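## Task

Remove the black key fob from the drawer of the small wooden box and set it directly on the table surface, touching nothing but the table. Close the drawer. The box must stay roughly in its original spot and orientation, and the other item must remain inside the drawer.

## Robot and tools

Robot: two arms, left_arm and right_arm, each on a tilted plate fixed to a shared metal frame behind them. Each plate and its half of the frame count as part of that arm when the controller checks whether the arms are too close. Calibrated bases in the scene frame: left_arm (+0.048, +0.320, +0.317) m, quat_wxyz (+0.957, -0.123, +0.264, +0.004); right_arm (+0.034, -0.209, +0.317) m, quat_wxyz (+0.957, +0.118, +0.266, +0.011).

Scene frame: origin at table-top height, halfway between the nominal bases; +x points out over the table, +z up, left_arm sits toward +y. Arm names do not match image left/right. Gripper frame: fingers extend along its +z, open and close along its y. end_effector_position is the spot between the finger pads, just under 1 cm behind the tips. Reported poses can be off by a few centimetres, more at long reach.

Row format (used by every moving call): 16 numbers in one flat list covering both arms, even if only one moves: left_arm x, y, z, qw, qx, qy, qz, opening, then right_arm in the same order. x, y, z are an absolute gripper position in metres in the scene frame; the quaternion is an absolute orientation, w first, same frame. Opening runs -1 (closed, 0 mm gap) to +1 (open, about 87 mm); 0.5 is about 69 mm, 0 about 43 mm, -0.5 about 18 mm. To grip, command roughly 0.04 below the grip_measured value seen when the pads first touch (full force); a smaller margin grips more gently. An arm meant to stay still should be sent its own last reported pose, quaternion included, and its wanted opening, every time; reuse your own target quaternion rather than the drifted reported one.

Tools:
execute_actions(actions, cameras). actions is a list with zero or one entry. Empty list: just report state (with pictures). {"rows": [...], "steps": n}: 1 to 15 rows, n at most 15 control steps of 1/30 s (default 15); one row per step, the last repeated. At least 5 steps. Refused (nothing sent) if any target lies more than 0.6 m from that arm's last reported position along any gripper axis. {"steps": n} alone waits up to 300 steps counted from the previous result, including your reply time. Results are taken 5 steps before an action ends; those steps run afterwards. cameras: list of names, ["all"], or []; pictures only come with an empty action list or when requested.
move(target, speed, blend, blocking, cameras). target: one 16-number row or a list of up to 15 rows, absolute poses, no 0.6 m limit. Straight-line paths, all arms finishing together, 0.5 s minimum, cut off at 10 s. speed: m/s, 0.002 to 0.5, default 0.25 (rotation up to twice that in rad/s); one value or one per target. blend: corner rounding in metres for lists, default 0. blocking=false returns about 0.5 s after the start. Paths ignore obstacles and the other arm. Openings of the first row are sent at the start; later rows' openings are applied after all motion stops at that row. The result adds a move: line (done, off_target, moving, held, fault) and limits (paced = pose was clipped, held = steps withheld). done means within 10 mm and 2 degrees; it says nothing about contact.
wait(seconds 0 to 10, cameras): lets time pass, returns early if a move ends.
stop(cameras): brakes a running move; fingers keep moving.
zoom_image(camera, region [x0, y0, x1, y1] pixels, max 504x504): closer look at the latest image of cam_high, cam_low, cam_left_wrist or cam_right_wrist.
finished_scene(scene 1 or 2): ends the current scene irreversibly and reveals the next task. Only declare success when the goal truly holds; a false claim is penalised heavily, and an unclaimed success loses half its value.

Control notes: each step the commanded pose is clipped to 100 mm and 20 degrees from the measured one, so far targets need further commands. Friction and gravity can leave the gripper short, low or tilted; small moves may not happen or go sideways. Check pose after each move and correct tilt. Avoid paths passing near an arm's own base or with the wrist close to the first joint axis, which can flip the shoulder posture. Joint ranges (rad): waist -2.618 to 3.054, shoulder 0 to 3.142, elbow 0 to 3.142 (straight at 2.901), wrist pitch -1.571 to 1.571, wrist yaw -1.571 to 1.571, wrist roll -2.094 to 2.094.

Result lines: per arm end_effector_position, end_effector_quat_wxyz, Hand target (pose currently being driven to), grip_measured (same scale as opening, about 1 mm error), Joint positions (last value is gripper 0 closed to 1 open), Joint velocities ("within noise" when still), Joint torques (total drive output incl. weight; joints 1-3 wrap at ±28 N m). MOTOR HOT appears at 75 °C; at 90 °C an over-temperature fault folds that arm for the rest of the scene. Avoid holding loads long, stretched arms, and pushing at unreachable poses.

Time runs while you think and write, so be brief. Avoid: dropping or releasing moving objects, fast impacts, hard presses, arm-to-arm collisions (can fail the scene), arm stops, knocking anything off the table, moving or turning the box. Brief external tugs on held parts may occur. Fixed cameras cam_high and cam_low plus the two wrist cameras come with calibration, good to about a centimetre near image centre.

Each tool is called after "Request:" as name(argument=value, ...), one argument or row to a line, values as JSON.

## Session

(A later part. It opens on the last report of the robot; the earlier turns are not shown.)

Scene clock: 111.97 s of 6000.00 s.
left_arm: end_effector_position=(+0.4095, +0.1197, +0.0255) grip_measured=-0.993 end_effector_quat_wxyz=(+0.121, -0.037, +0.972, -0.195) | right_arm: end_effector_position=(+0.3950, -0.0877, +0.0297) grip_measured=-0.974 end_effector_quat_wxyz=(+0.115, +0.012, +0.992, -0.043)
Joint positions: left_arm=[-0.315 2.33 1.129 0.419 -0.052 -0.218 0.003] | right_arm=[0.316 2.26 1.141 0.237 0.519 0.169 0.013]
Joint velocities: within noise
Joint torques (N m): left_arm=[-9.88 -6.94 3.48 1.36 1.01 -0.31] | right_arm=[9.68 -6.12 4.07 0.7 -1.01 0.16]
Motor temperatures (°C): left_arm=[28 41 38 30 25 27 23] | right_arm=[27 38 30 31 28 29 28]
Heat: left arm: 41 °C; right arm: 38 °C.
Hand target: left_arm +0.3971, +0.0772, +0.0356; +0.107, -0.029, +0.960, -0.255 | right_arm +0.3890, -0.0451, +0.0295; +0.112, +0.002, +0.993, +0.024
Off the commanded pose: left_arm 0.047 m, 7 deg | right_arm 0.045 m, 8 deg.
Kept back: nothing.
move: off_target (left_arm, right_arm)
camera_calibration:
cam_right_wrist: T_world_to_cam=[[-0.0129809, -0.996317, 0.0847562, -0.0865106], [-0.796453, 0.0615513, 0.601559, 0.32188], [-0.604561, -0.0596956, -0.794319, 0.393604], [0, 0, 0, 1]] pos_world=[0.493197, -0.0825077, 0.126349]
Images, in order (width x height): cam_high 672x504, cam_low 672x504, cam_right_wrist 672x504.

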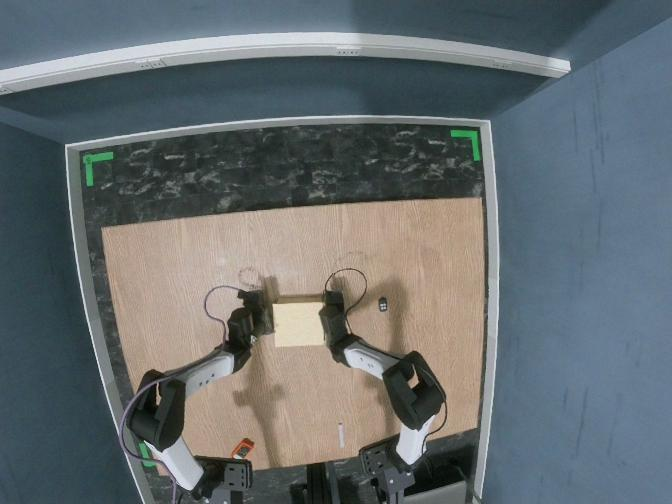

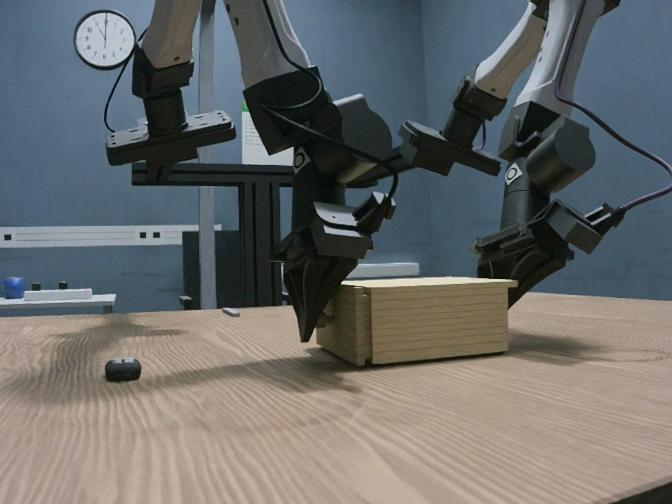

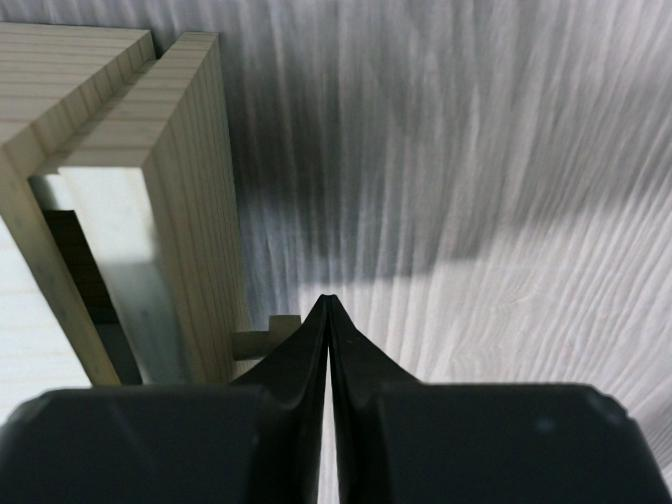

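Request:
move(
  target=[
    [0.398,0.066,0.035,0.1093,-0.0293,0.9597,-0.2572,-1,0.390,-0.030,0.026,0.1132,0.003,0.9933,0.026,-1],
  ],
  speed=[0.04],
  cameras=["cam_high","cam_low","cam_right_wrist"],
)

Request:
zoom_image(
  camera="cam_low",
  region=[260, 220, 520, 400],
)

Scene clock: 113.13 s of 6000.00 s.
left_arm: end_effector_position=(+0.4095, +0.1207, +0.0251) grip_measured=-0.993 end_effector_quat_wxyz=(+0.124, -0.038, +0.975, -0.183) | right_arm: end_effector_position=(+0.3956, -0.0794, +0.0299) grip_measured=-0.974 end_effector_quat_wxyz=(+0.117, +0.013, +0.992, -0.049)
Joint positions: left_arm=[-0.324 2.33 1.129 0.418 -0.084 -0.222 0.003] | right_arm=[0.34 2.277 1.165 0.22 0.548 0.19 0.013]
Joint velocities: within noise
Joint torques (N m): left_arm=[-10.91 -6.87 3.75 1.35 1.15 -0.4] | right_arm=[10.21 -6.12 4.19 0.68 -1.1 0.22]
Motor temperatures (°C): left_arm=[29 41 38 30 25 27 23] | right_arm=[27 38 30 31 28 29 28]
Heat: left arm: 41 °C; right arm: 38 °C.
Hand target: left_arm +0.3954, +0.0704, +0.0385; +0.107, -0.028, +0.961, -0.255 | right_arm +0.3878, -0.0326, +0.0302; +0.112, +0.002, +0.993, +0.024
Off the commanded pose: left_arm 0.057 m, 9 deg | right_arm 0.050 m, 9 deg.
Kept back: nothing.
move: off_target (left_arm, right_arm)
camera_calibration:
cam_right_wrist: T_world_to_cam=[[-0.0159572, -0.995073, 0.0978517, -0.0773569], [-0.798187, 0.0716184, 0.598138, 0.323213], [-0.602199, -0.0685593, -0.795397, 0.393008], [0, 0, 0, 1]] pos_world=[0.493419, -0.0731794, 0.126841]
Images, in order (width x height): cam_high 672x504, cam_low 672x504, cam_right_wrist 672x504.

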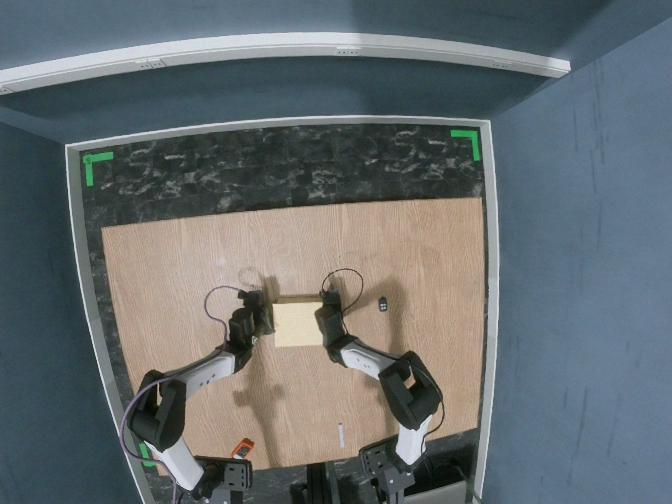

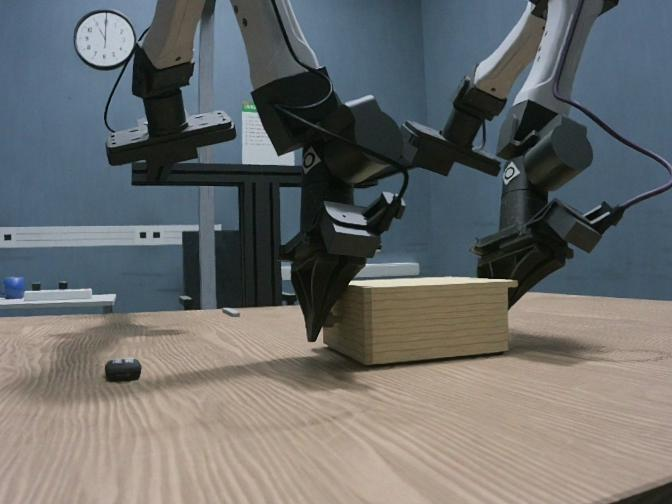

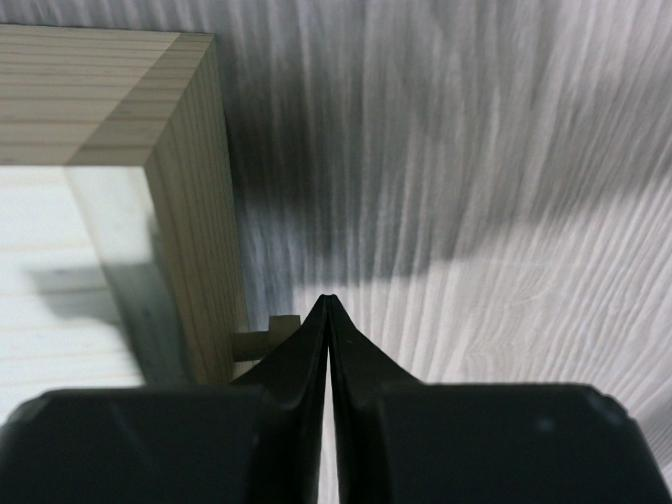

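Scaled by 1.938 from the camera's 672x504 image, which has a finer 960x720 frame.

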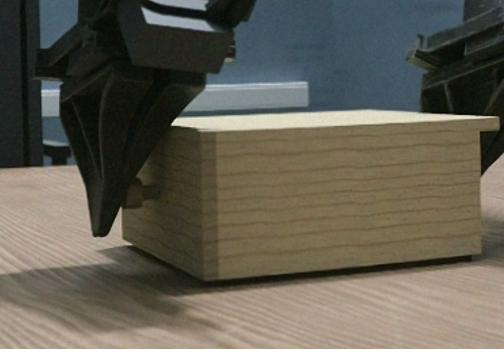

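Request:
move(
  target=[
    [0.398,0.066,0.035,0.1093,-0.0293,0.9597,-0.2572,-1,0.390,-0.075,0.028,0.1132,0.003,0.9933,0.026,-1],
  ],
  speed=[0.04],
  cameras=["cam_high","cam_low"],
)

Request:
zoom_image(
  camera="cam_high",
  region=[260, 270, 400, 375],
)

Scene clock: 114.83 s of 6000.00 s.
left_arm: end_effector_position=(+0.4087, +0.1058, +0.0270) grip_measured=-0.993 end_effector_quat_wxyz=(+0.123, -0.036, +0.972, -0.195) | right_arm: end_effector_position=(+0.3829, -0.0898, +0.0186) grip_measured=-0.974 end_effector_quat_wxyz=(+0.107, +0.008, +0.994, -0.017)
Joint positions: left_arm=[-0.349 2.346 1.147 0.418 -0.077 -0.238 0.003] | right_arm=[0.286 2.276 1.103 0.293 0.447 0.144 0.013]
Joint velocities: within noise
Joint torques (N m): left_arm=[-8.94 -7.57 3.14 1.36 1.07 -0.24] | right_arm=[5.39 -10.66 1.09 0.56 -0.74 -0.19]
Motor temperatures (°C): left_arm=[29 41 38 30 25 27 23] | right_arm=[27 38 30 30 28 29 28]
Heat: left arm: 41 °C; right arm: 38 °C.
Hand target: left_arm +0.3967, +0.0686, +0.0371; +0.108, -0.029, +0.960, -0.255 | right_arm +0.3898, -0.0753, +0.0284; +0.113, +0.003, +0.993, +0.025
Off the commanded pose: left_arm 0.042 m, 7 deg | right_arm 0.019 m, 5 deg.
Kept back: nothing.
move: off_target (left_arm, right_arm)
Images, in order (width x height): cam_high 672x504, cam_low 672x504.

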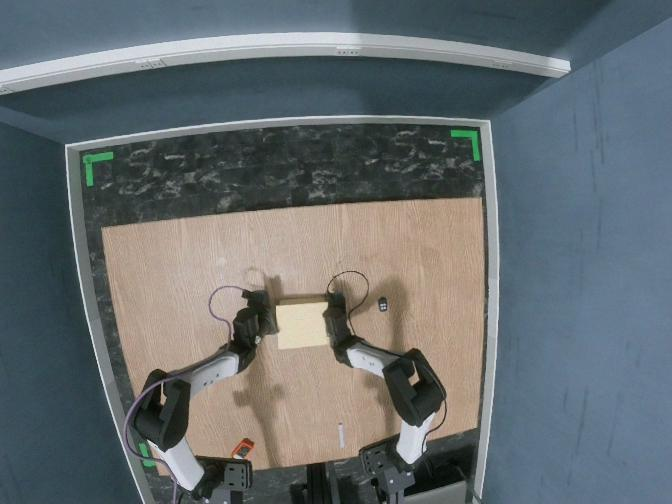

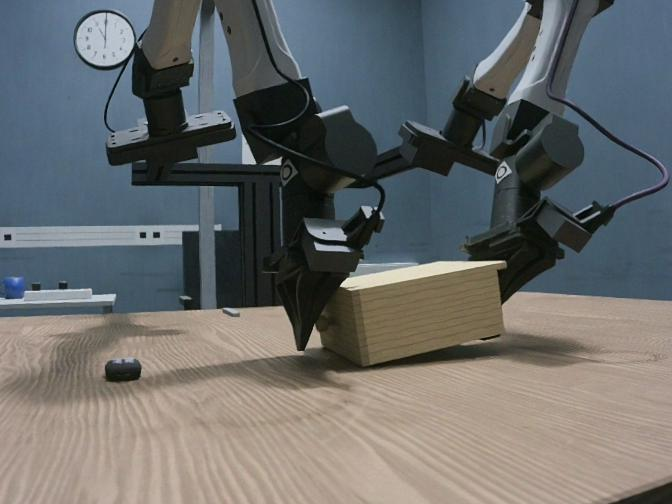

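Scaled by 3.600 from the camera's 672x504 image, which has a finer 960x720 frame.

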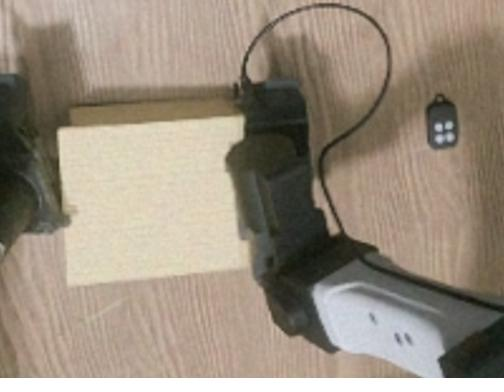

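Request:
move(
  target=[
    [0.403,0.105,0.026,0.1093,-0.0293,0.9597,-0.2572,-1,0.390,-0.080,0.027,0.1132,0.003,0.9933,0.026,-1],
  ],
  speed=[0.02],
  cameras=["cam_high","cam_low"],
)

Request:
zoom_image(
  camera="cam_low",
  region=[260, 220, 520, 400],
)

Scene clock: 117.40 s of 6000.00 s.
left_arm: end_effector_position=(+0.4072, +0.1138, +0.0239) grip_measured=-0.993 end_effector_quat_wxyz=(+0.113, -0.032, +0.966, -0.232) | right_arm: end_effector_position=(+0.3824, -0.0855, +0.0191) grip_measured=-0.974 end_effector_quat_wxyz=(+0.105, +0.003, +0.994, +0.001)
Joint positions: left_arm=[-0.295 2.346 1.138 0.423 0.039 -0.206 0.003] | right_arm=[0.281 2.271 1.097 0.298 0.407 0.135 0.013]
Joint velocities: within noise
Joint torques (N m): left_arm=[-4.74 -8.98 1.51 1.35 0.73 0.11] | right_arm=[4.62 -10.52 1.02 0.57 -0.46 -0.25]
Motor temperatures (°C): left_arm=[29 42 38 30 26 27 23] | right_arm=[27 38 30 30 28 29 28]
Heat: left arm: 42 °C; right arm: 38 °C.
Hand target: left_arm +0.4029, +0.1052, +0.0262; +0.109, -0.029, +0.960, -0.257 | right_arm +0.3901, -0.0801, +0.0271; +0.113, +0.003, +0.993, +0.025
Off the commanded pose: left_arm 0.010 m, 3 deg | right_arm 0.012 m, 3 deg.
Kept back: nothing.
move: off_target (left_arm, right_arm)
Images, in order (width x height): cam_high 672x504, cam_low 672x504.

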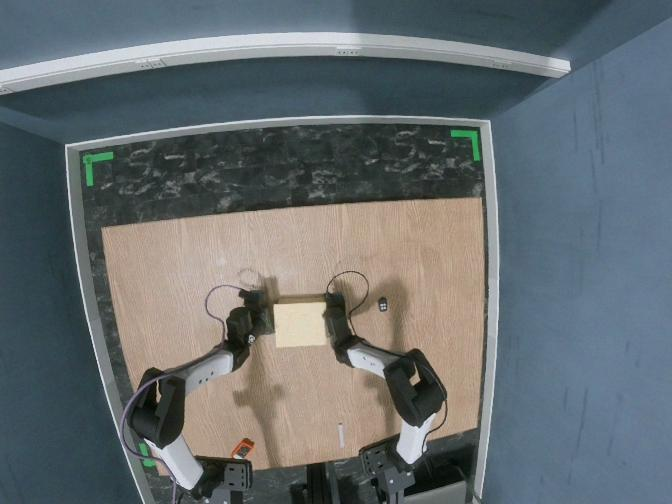

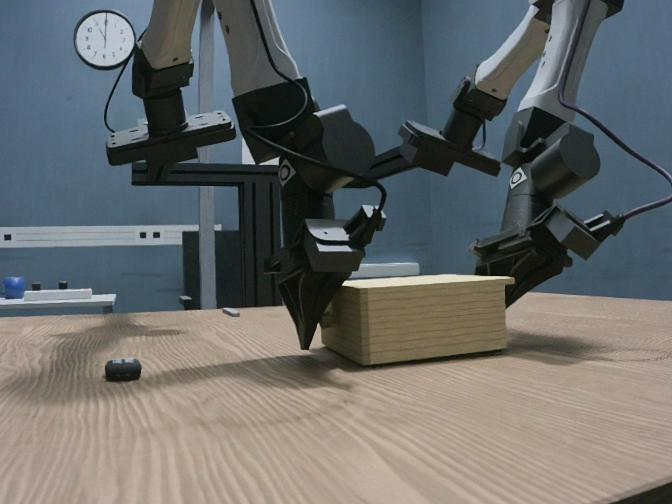

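Scaled by 1.938 from the camera's 672x504 image, which has a finer 960x720 frame.

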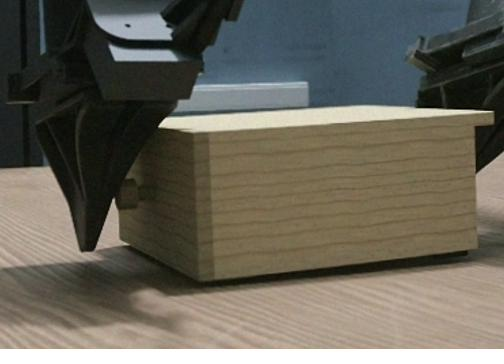

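Request:
move(
  target=[
    [0.403,0.128,0.026,0.1093,-0.0293,0.9597,-0.2572,-1,0.390,-0.090,0.027,0.1132,0.003,0.9933,0.026,-1],
    [0.403,0.135,0.026,0.1093,-0.0293,0.9597,-0.2572,-1,0.393,-0.130,0.033,0.1132,0.0,0.9936,0.0,-1],
  ],
  speed=[0.02,0.05],
)

Request:
zoom_image(
  camera="cam_high",
  region=[260, 270, 400, 375],
)

Request:
zoom_image(
  camera="cam_low",
  region=[260, 220, 520, 400],
)

Scene clock: 120.03 s of 6000.00 s.
left_arm: end_effector_position=(+0.3897, +0.1301, +0.0174) grip_measured=-0.993 end_effector_quat_wxyz=(+0.093, -0.028, +0.963, -0.251) | right_arm: end_effector_position=(+0.3776, -0.1247, +0.0224) grip_measured=-0.974 end_effector_quat_wxyz=(+0.094, -0.006, +0.996, -0.003)
Joint positions: left_arm=[-0.237 2.346 1.094 0.43 0.125 -0.167 0.003] | right_arm=[0.194 2.206 1.031 0.3 0.355 0.054 0.013]
Joint velocities: within noise
Joint torques (N m): left_arm=[-3.22 -11.9 1.01 1.17 0.4 0.28] | right_arm=[3.14 -11.34 1.28 0.62 -0.08 -0.25]
Motor temperatures (°C): left_arm=[29 43 38 30 26 27 23] | right_arm=[27 39 30 30 28 29 28]
Heat: left arm: 43 °C; right arm: 39 °C.
Hand target: left_arm +0.4028, +0.1349, +0.0257; +0.109, -0.029, +0.960, -0.257 | right_arm +0.3927, -0.1300, +0.0326; +0.113, +0.000, +0.994, +0.000
Off the commanded pose: left_arm 0.017 m, 2 deg | right_arm 0.019 m, 2 deg.
Kept back: nothing.
move: off_target (left_arm, right_arm)
camera_calibration:
cam_left_wrist: T_world_to_cam=[[0.00594384, -0.878231, 0.4782, 0.101635], [-0.79342, 0.286923, 0.536806, 0.287165], [-0.608646, -0.382604, -0.6951, 0.440001], [0, 0, 0, 1]] pos_world=[0.495043, 0.175211, 0.103091]
cam_right_wrist: T_world_to_cam=[[0.0310869, -0.999473, 0.00935507, -0.138361], [-0.770498, -0.0180009, 0.637188, 0.294104], [-0.636684, -0.0270163, -0.770651, 0.390801], [0, 0, 0, 1]] pos_world=[0.479724, -0.122436, 0.115066]

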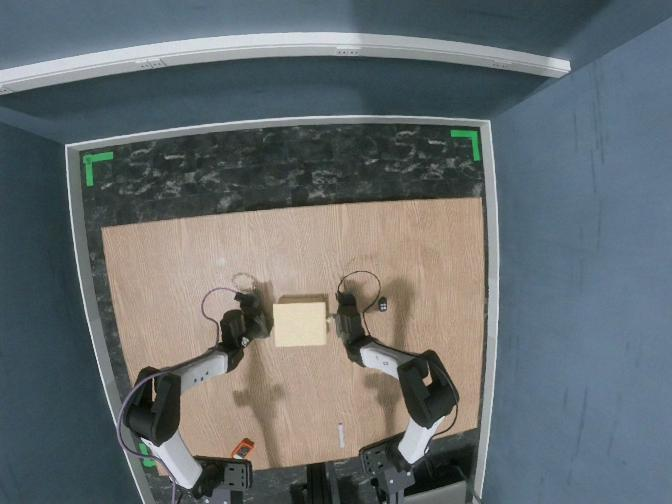

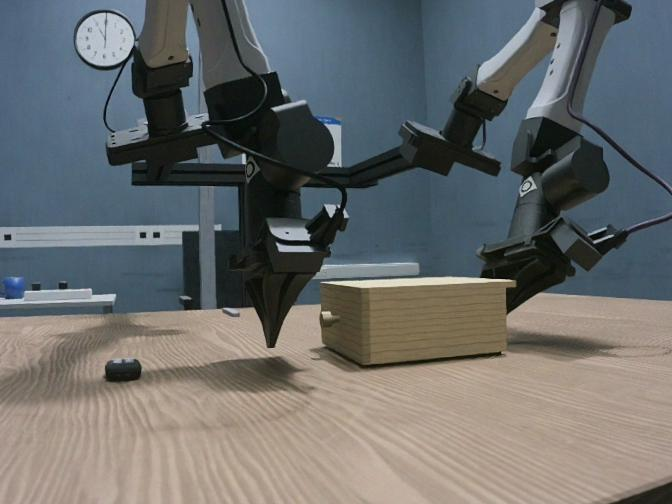

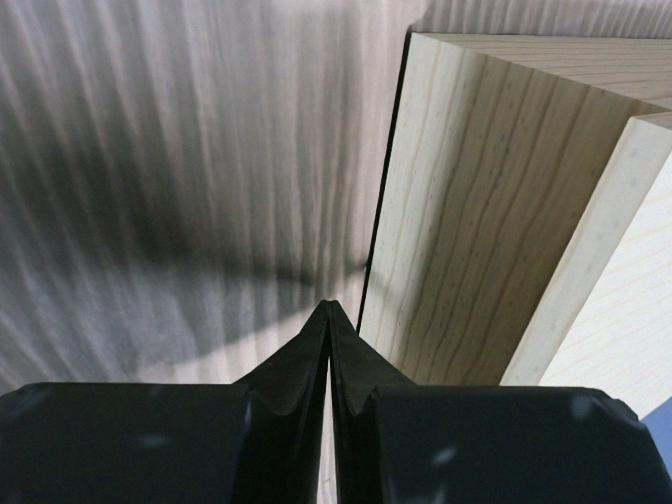

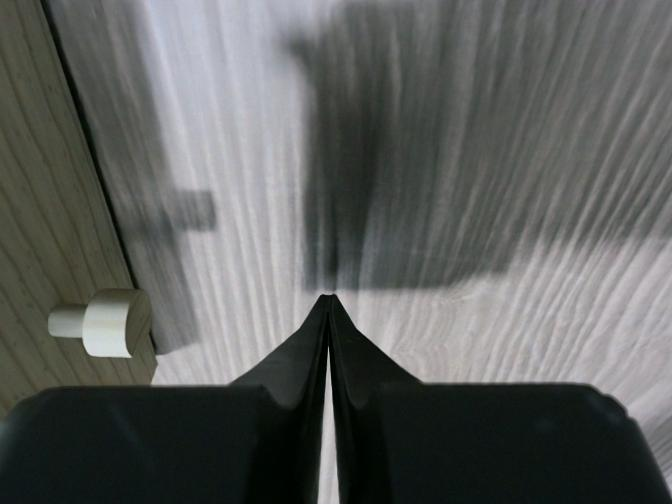

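Scaled by 3.600 from the camera's 672x504 image, which has a finer 960x720 frame.

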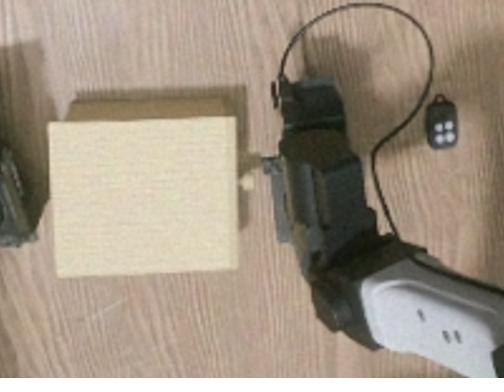

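Scaled by 1.938 from the camera's 672x504 image, which has a finer 960x720 frame.

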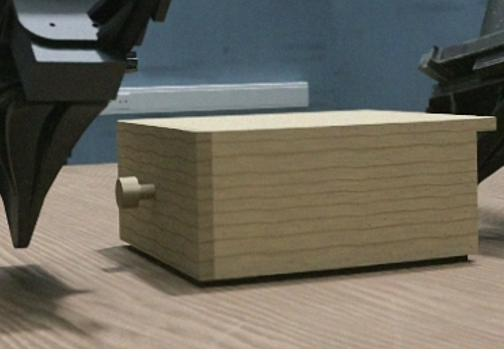

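Request:
move(
  target=[
    [0.408,0.145,0.036,0.1070,-0.0369,0.9395,-0.3235,-1,0.393,-0.15,0.10,0.1132,0.0,0.9936,0.0,-1],
    [0.410,0.105,0.034,0.1070,-0.0369,0.9395,-0.3235,-1,0.393,-0.18,0.14,0.1132,0.0,0.9936,0.0,-1],
  ],
  speed=[0.08,0.04],
)

Request:
zoom_image(
  camera="cam_high",
  region=[260, 270, 400, 375],
)

Request:
zoom_image(
  camera="cam_low",
  region=[320, 180, 580, 400],
)

Scene clock: 122.97 s of 6000.00 s.
left_arm: end_effector_position=(+0.4128, +0.1110, +0.0381) grip_measured=-0.993 end_effector_quat_wxyz=(+0.109, -0.036, +0.939, -0.324) | right_arm: end_effector_position=(+0.3892, -0.1746, +0.1311) grip_measured=-0.974 end_effector_quat_wxyz=(+0.106, -0.002, +0.994, -0.002)
Joint positions: left_arm=[-0.227 2.328 1.128 0.44 0.274 -0.196 0.003] | right_arm=[0.154 1.736 0.872 0.025 0.329 0.021 0.013]
Joint velocities: within noise
Joint torques (N m): left_arm=[-5.45 -7.95 2.62 1.32 0.28 0.1] | right_arm=[2.02 -10.33 3 0.46 -0.1 -0.24]
Motor temperatures (°C): left_arm=[29 44 37 30 25 27 23] | right_arm=[27 39 30 30 28 29 28]
Heat: left arm: 44 °C; right arm: 39 °C.
Hand target: left_arm +0.4100, +0.1051, +0.0342; +0.107, -0.037, +0.939, -0.323 | right_arm +0.3931, -0.1798, +0.1397; +0.113, +0.000, +0.994, +0.000
Off the commanded pose: left_arm 0.008 m, 0 deg | right_arm 0.011 m, 1 deg.
Kept back: nothing.
move: off_target (right_arm)
camera_calibration:
cam_left_wrist: T_world_to_cam=[[-0.00322376, -0.795271, 0.606245, 0.0645342], [-0.814842, 0.353518, 0.459411, 0.304286], [-0.579675, -0.492513, -0.64916, 0.459525], [0, 0, 0, 1]] pos_world=[0.514528, 0.170074, 0.119389]
cam_right_wrist: T_world_to_cam=[[0.0231962, -0.999702, 0.00766572, -0.186367], [-0.785475, -0.0134809, 0.618747, 0.241898], [-0.618459, -0.0203738, -0.785553, 0.476634], [0, 0, 0, 1]] pos_world=[0.489107, -0.173339, 0.226176]

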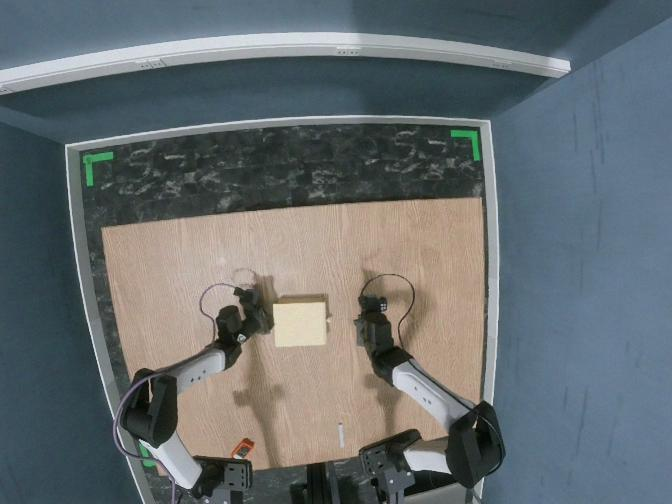

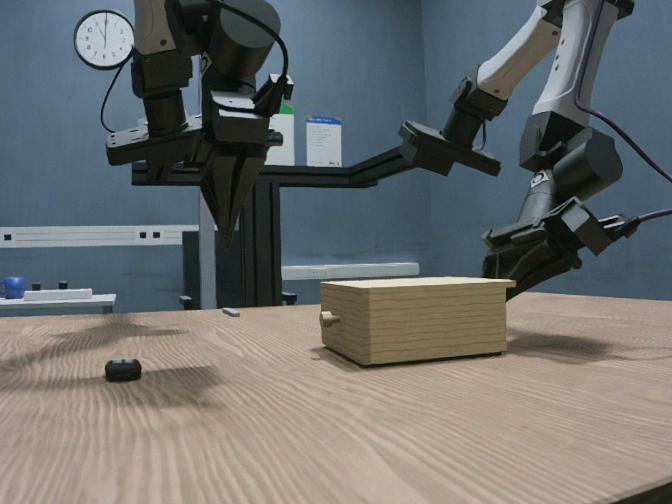

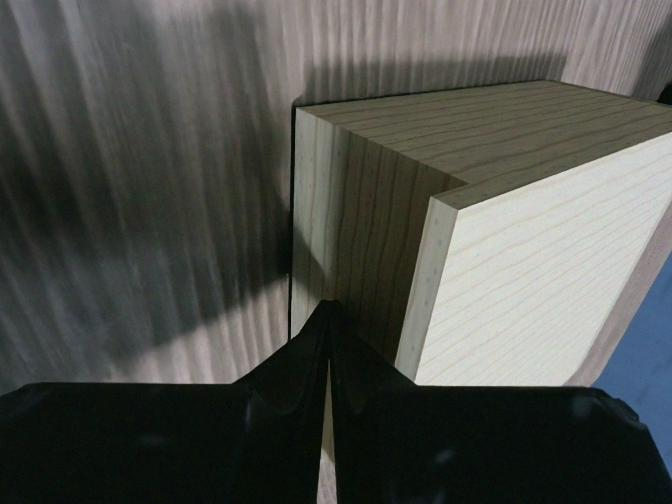

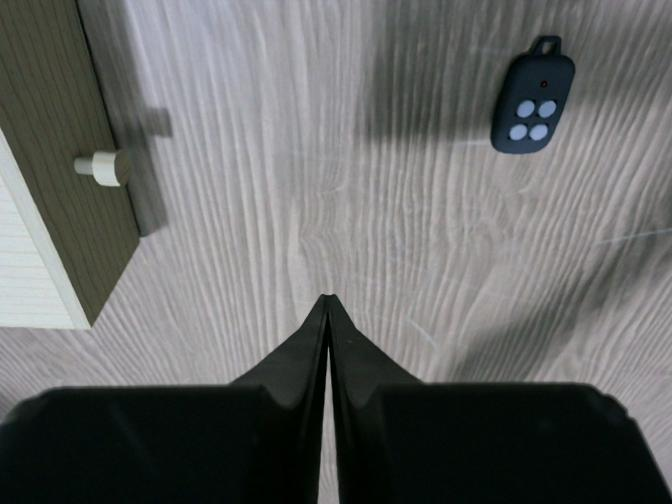

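Scaled by 3.600 from the camera's 672x504 image, which has a finer 960x720 frame.

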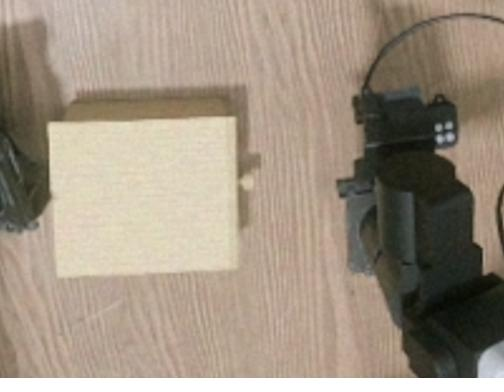

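Scaled by 1.938 from the camera's 672x504 image, which has a finer 960x720 frame.

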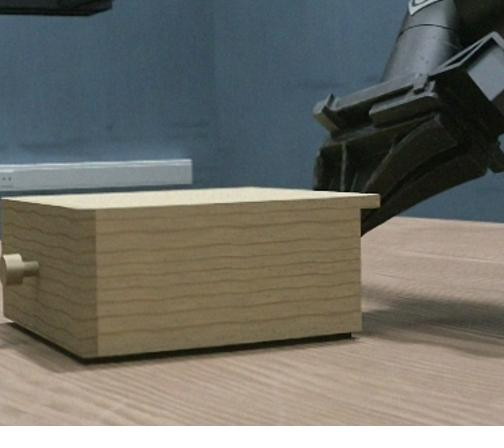

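Request:
move(
  target=[0.418,0.088,0.034,0.1070,-0.0369,0.9395,-0.3235,-1,0.393,-0.18,0.14,0.1132,0,0.9936,0,-1],
  speed=0.04,
  cameras=["cam_high","cam_low"],
)

Request:
zoom_image(
  camera="cam_high",
  region=[260, 270, 400, 375],
)

Scene clock: 124.47 s of 6000.00 s.
left_arm: end_effector_position=(+0.4248, +0.1049, +0.0319) grip_measured=-0.993 end_effector_quat_wxyz=(+0.118, -0.040, +0.945, -0.303) | right_arm: end_effector_position=(+0.3884, -0.1746, +0.1311) grip_measured=-0.974 end_effector_quat_wxyz=(+0.104, -0.003, +0.995, -0.002)
Joint positions: left_arm=[-0.251 2.354 1.182 0.427 0.211 -0.211 0.003] | right_arm=[0.154 1.736 0.872 0.022 0.328 0.02 0.013]
Joint velocities: within noise
Joint torques (N m): left_arm=[-6.67 -8.29 3.15 1.2 0.61 0] | right_arm=[1.94 -10.43 2.95 0.51 -0.11 -0.24]
Motor temperatures (°C): left_arm=[29 45 37 30 25 27 23] | right_arm=[27 39 30 30 28 29 28]
Heat: left arm: 45 °C; right arm: 39 °C.
Hand target: left_arm +0.4177, +0.0885, +0.0344; +0.107, -0.037, +0.940, -0.323 | right_arm +0.3930, -0.1799, +0.1397; +0.113, +0.000, +0.994, +0.000
Off the commanded pose: left_arm 0.018 m, 3 deg | right_arm 0.011 m, 1 deg.
Kept back: nothing.
move: off_target (left_arm, right_arm)
Images, in order (width x height): cam_high 672x504, cam_low 672x504.

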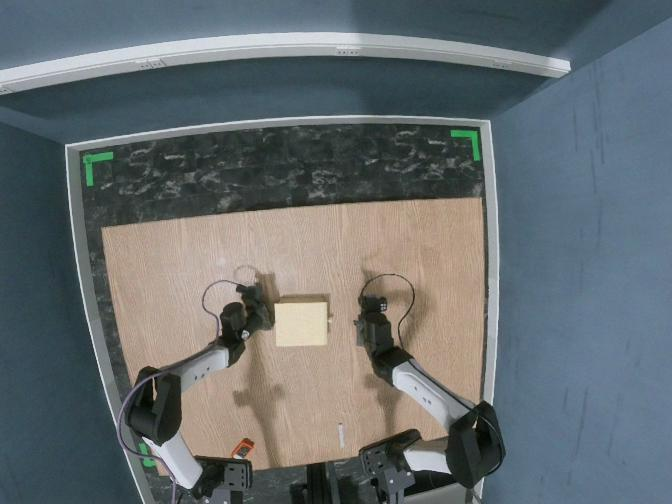

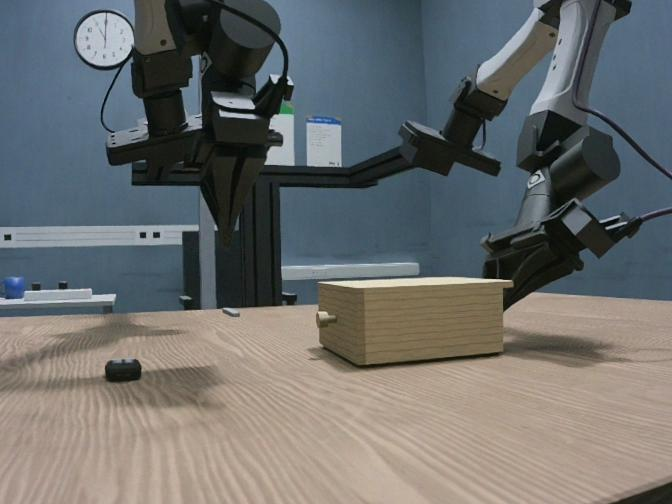

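Scaled by 3.600 from the camera's 672x504 image, which has a finer 960x720 frame.

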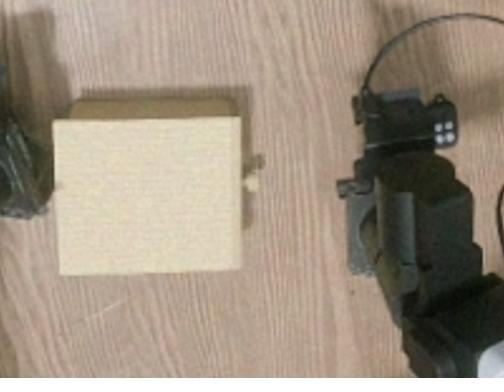

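Request:
move(
  target=[0.405,0.074,0.033,0.1070,-0.0369,0.9395,-0.3235,-1,0.393,-0.18,0.14,0.1132,0,0.9936,0,-1],
  speed=0.04,
  cameras=["cam_high","cam_low"],
)

Request:
zoom_image(
  camera="cam_high",
  region=[260, 270, 400, 375],
)

Scene clock: 125.47 s of 6000.00 s.
left_arm: end_effector_position=(+0.4214, +0.0906, +0.0326) grip_measured=-0.993 end_effector_quat_wxyz=(+0.125, -0.040, +0.944, -0.303) | right_arm: end_effector_position=(+0.3884, -0.1745, +0.1311) grip_measured=-0.974 end_effector_quat_wxyz=(+0.104, -0.003, +0.995, -0.002)
Joint positions: left_arm=[-0.286 2.372 1.175 0.47 0.182 -0.235 0.003] | right_arm=[0.154 1.736 0.872 0.022 0.328 0.02 0.013]
Joint velocities: within noise
Joint torques (N m): left_arm=[-6.91 -7.95 1.37 1.34 0.58 0] | right_arm=[1.98 -10.4 2.95 0.47 -0.1 -0.22]
Motor temperatures (°C): left_arm=[29 45 37 30 25 27 23] | right_arm=[27 39 30 30 28 29 28]
Heat: left arm: 45 °C; right arm: 39 °C.
Hand target: left_arm +0.4048, +0.0747, +0.0335; +0.107, -0.037, +0.940, -0.323 | right_arm +0.3930, -0.1798, +0.1397; +0.113, +0.000, +0.994, +0.000
Off the commanded pose: left_arm 0.023 m, 3 deg | right_arm 0.011 m, 1 deg.
Kept back: nothing.
move: off_target (left_arm, right_arm)
Images, in order (width x height): cam_high 672x504, cam_low 672x504.

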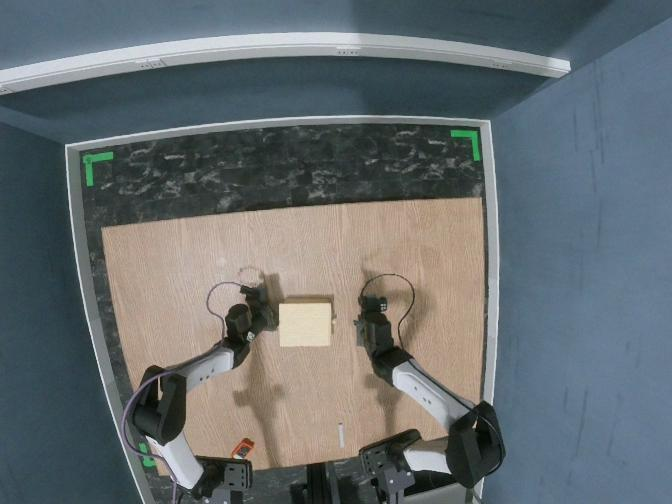

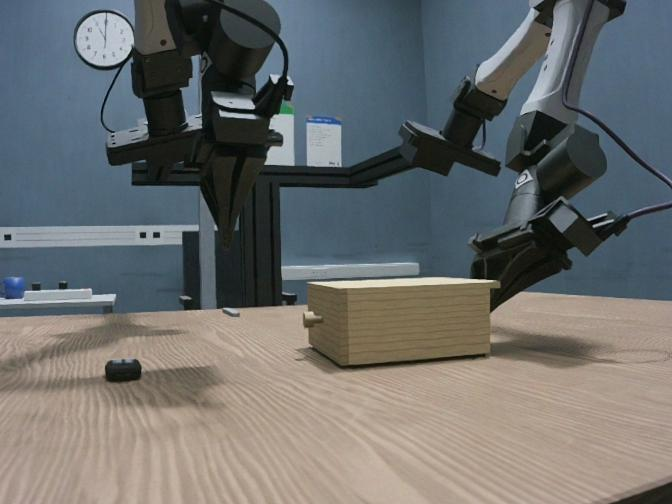

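Scaled by 3.600 from the camera's 672x504 image, which has a finer 960x720 frame.

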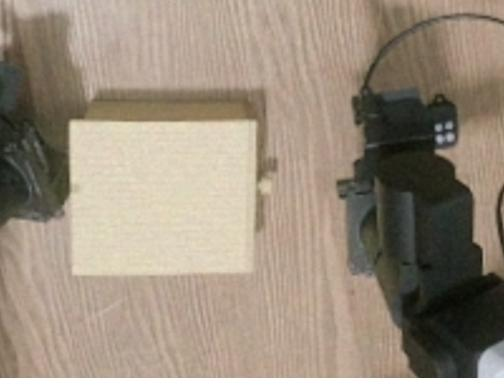

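Request:
move(
  target=[
    [0.418,0.150,0.040,0.1070,-0.0369,0.9395,-0.3235,-1,0.393,-0.18,0.14,0.1132,0,0.9936,0,-1],
    [0.40,0.20,0.14,0.1070,-0.0369,0.9395,-0.3235,-1,0.33,-0.18,0.19,0.1132,0,0.9936,0,-1],
  ],
  speed=[0.07,0.12],
  blend=0.01,
  cameras=["cam_high","cam_low","cam_right_wrist"],
)

Request:
zoom_image(
  camera="cam_high",
  region=[260, 270, 400, 375],
)

Request:
zoom_image(
  camera="cam_low",
  region=[280, 250, 520, 400],
)

Scene clock: 128.40 s of 6000.00 s.
left_arm: end_effector_position=(+0.4012, +0.1968, +0.1353) grip_measured=-0.993 end_effector_quat_wxyz=(+0.107, -0.038, +0.941, -0.319) | right_arm: end_effector_position=(+0.3286, -0.1801, +0.1833) grip_measured=-0.974 end_effector_quat_wxyz=(+0.105, -0.004, +0.994, +0.001)
Joint positions: left_arm=[-0.092 1.839 0.851 0.192 0.361 -0.099 0.003] | right_arm=[0.217 1.41 0.616 -0.062 0.364 0.068 0.013]
Joint velocities: within noise
Joint torques (N m): left_arm=[-1.84 -10.28 2.04 0.93 0.49 0.3] | right_arm=[3.22 -7.92 3.51 0.47 0.14 -0.06]
Motor temperatures (°C): left_arm=[29 46 37 30 25 27 23] | right_arm=[27 39 30 30 28 29 28]
Heat: left arm: 46 °C; right arm: 39 °C.
Hand target: left_arm +0.4000, +0.1999, +0.1399; +0.107, -0.037, +0.939, -0.323 | right_arm +0.3301, -0.1800, +0.1897; +0.113, +0.000, +0.994, +0.000
Off the commanded pose: left_arm 0.006 m, 0 deg | right_arm 0.007 m, 1 deg.
Kept back: nothing.
move: done
camera_calibration:
cam_right_wrist: T_world_to_cam=[[0.0279767, -0.999607, 0.00173878, -0.191322], [-0.784725, -0.0208851, 0.619493, 0.160231], [-0.619213, -0.0186958, -0.785, 0.480468], [0, 0, 0, 1]] pos_world=[0.428601, -0.178918, 0.278238]
Images, in order (width x height): cam_high 672x504, cam_low 672x504, cam_right_wrist 672x504.

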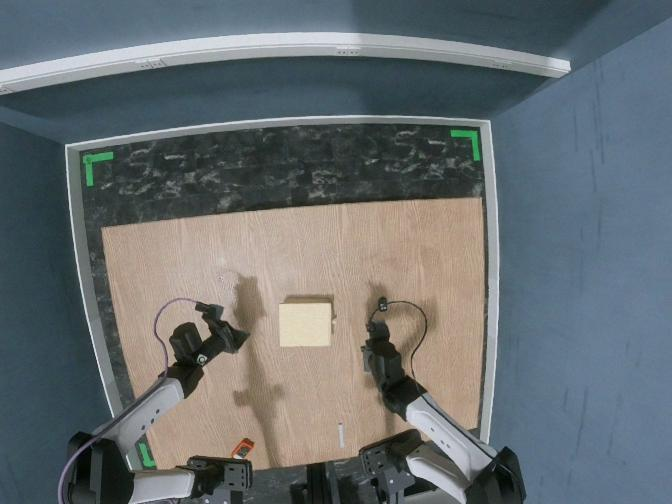

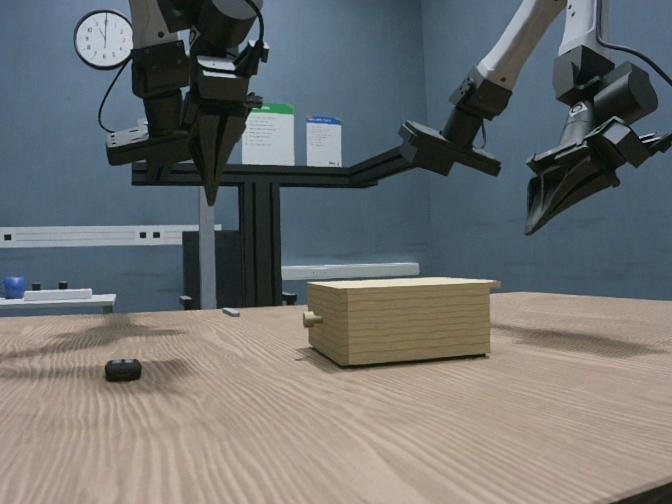

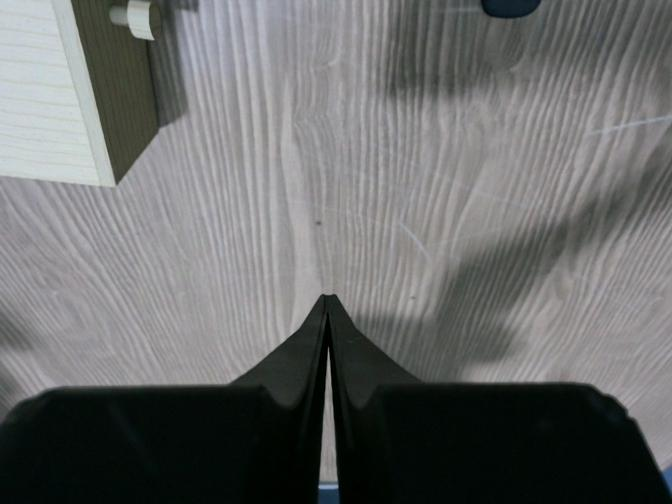

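Scaled by 3.600 from the camera's 672x504 image, which has a finer 960x720 frame.

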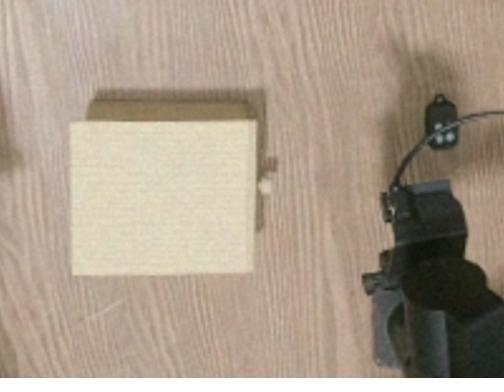

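Scaled by 2.100 from the camera's 672x504 image, which has a finer 960x720 frame.

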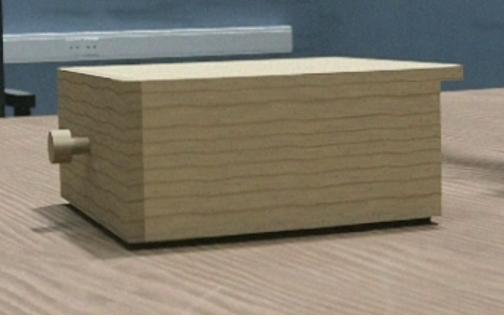

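Request:
zoom_image(
  camera="cam_low",
  region=[295, 270, 375, 375],
)

Request:
zoom_image(
  camera="cam_high",
  region=[310, 290, 350, 355],
)

Request:
zoom_image(
  camera="cam_right_wrist",
  region=[0, 0, 180, 200],
)

Scaled by 4.800 from the camera's 672x504 image, which has a finer 960x720 frame.

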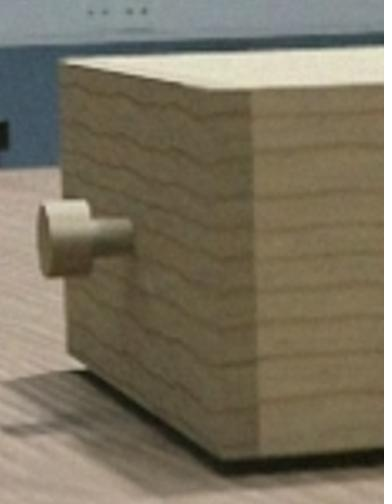

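Scaled by 7.754 from the camera's 672x504 image, which has a finer 960x720 frame.

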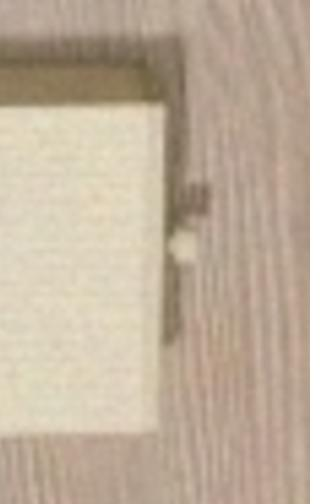

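Scaled by 2.520 from the camera's 672x504 image, which has a finer 960x720 frame.

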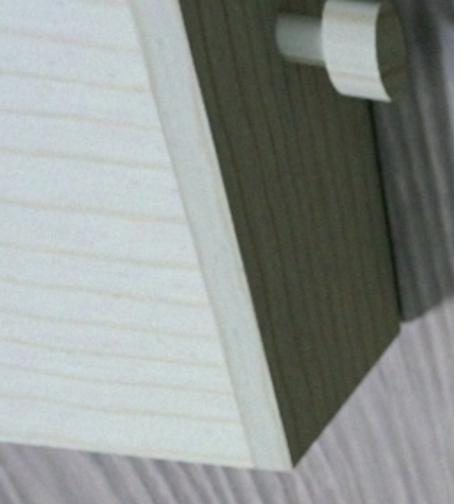

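Request:
finished_scene(
  scene=1,
  done=true,
)

The scene is finished: the task was done.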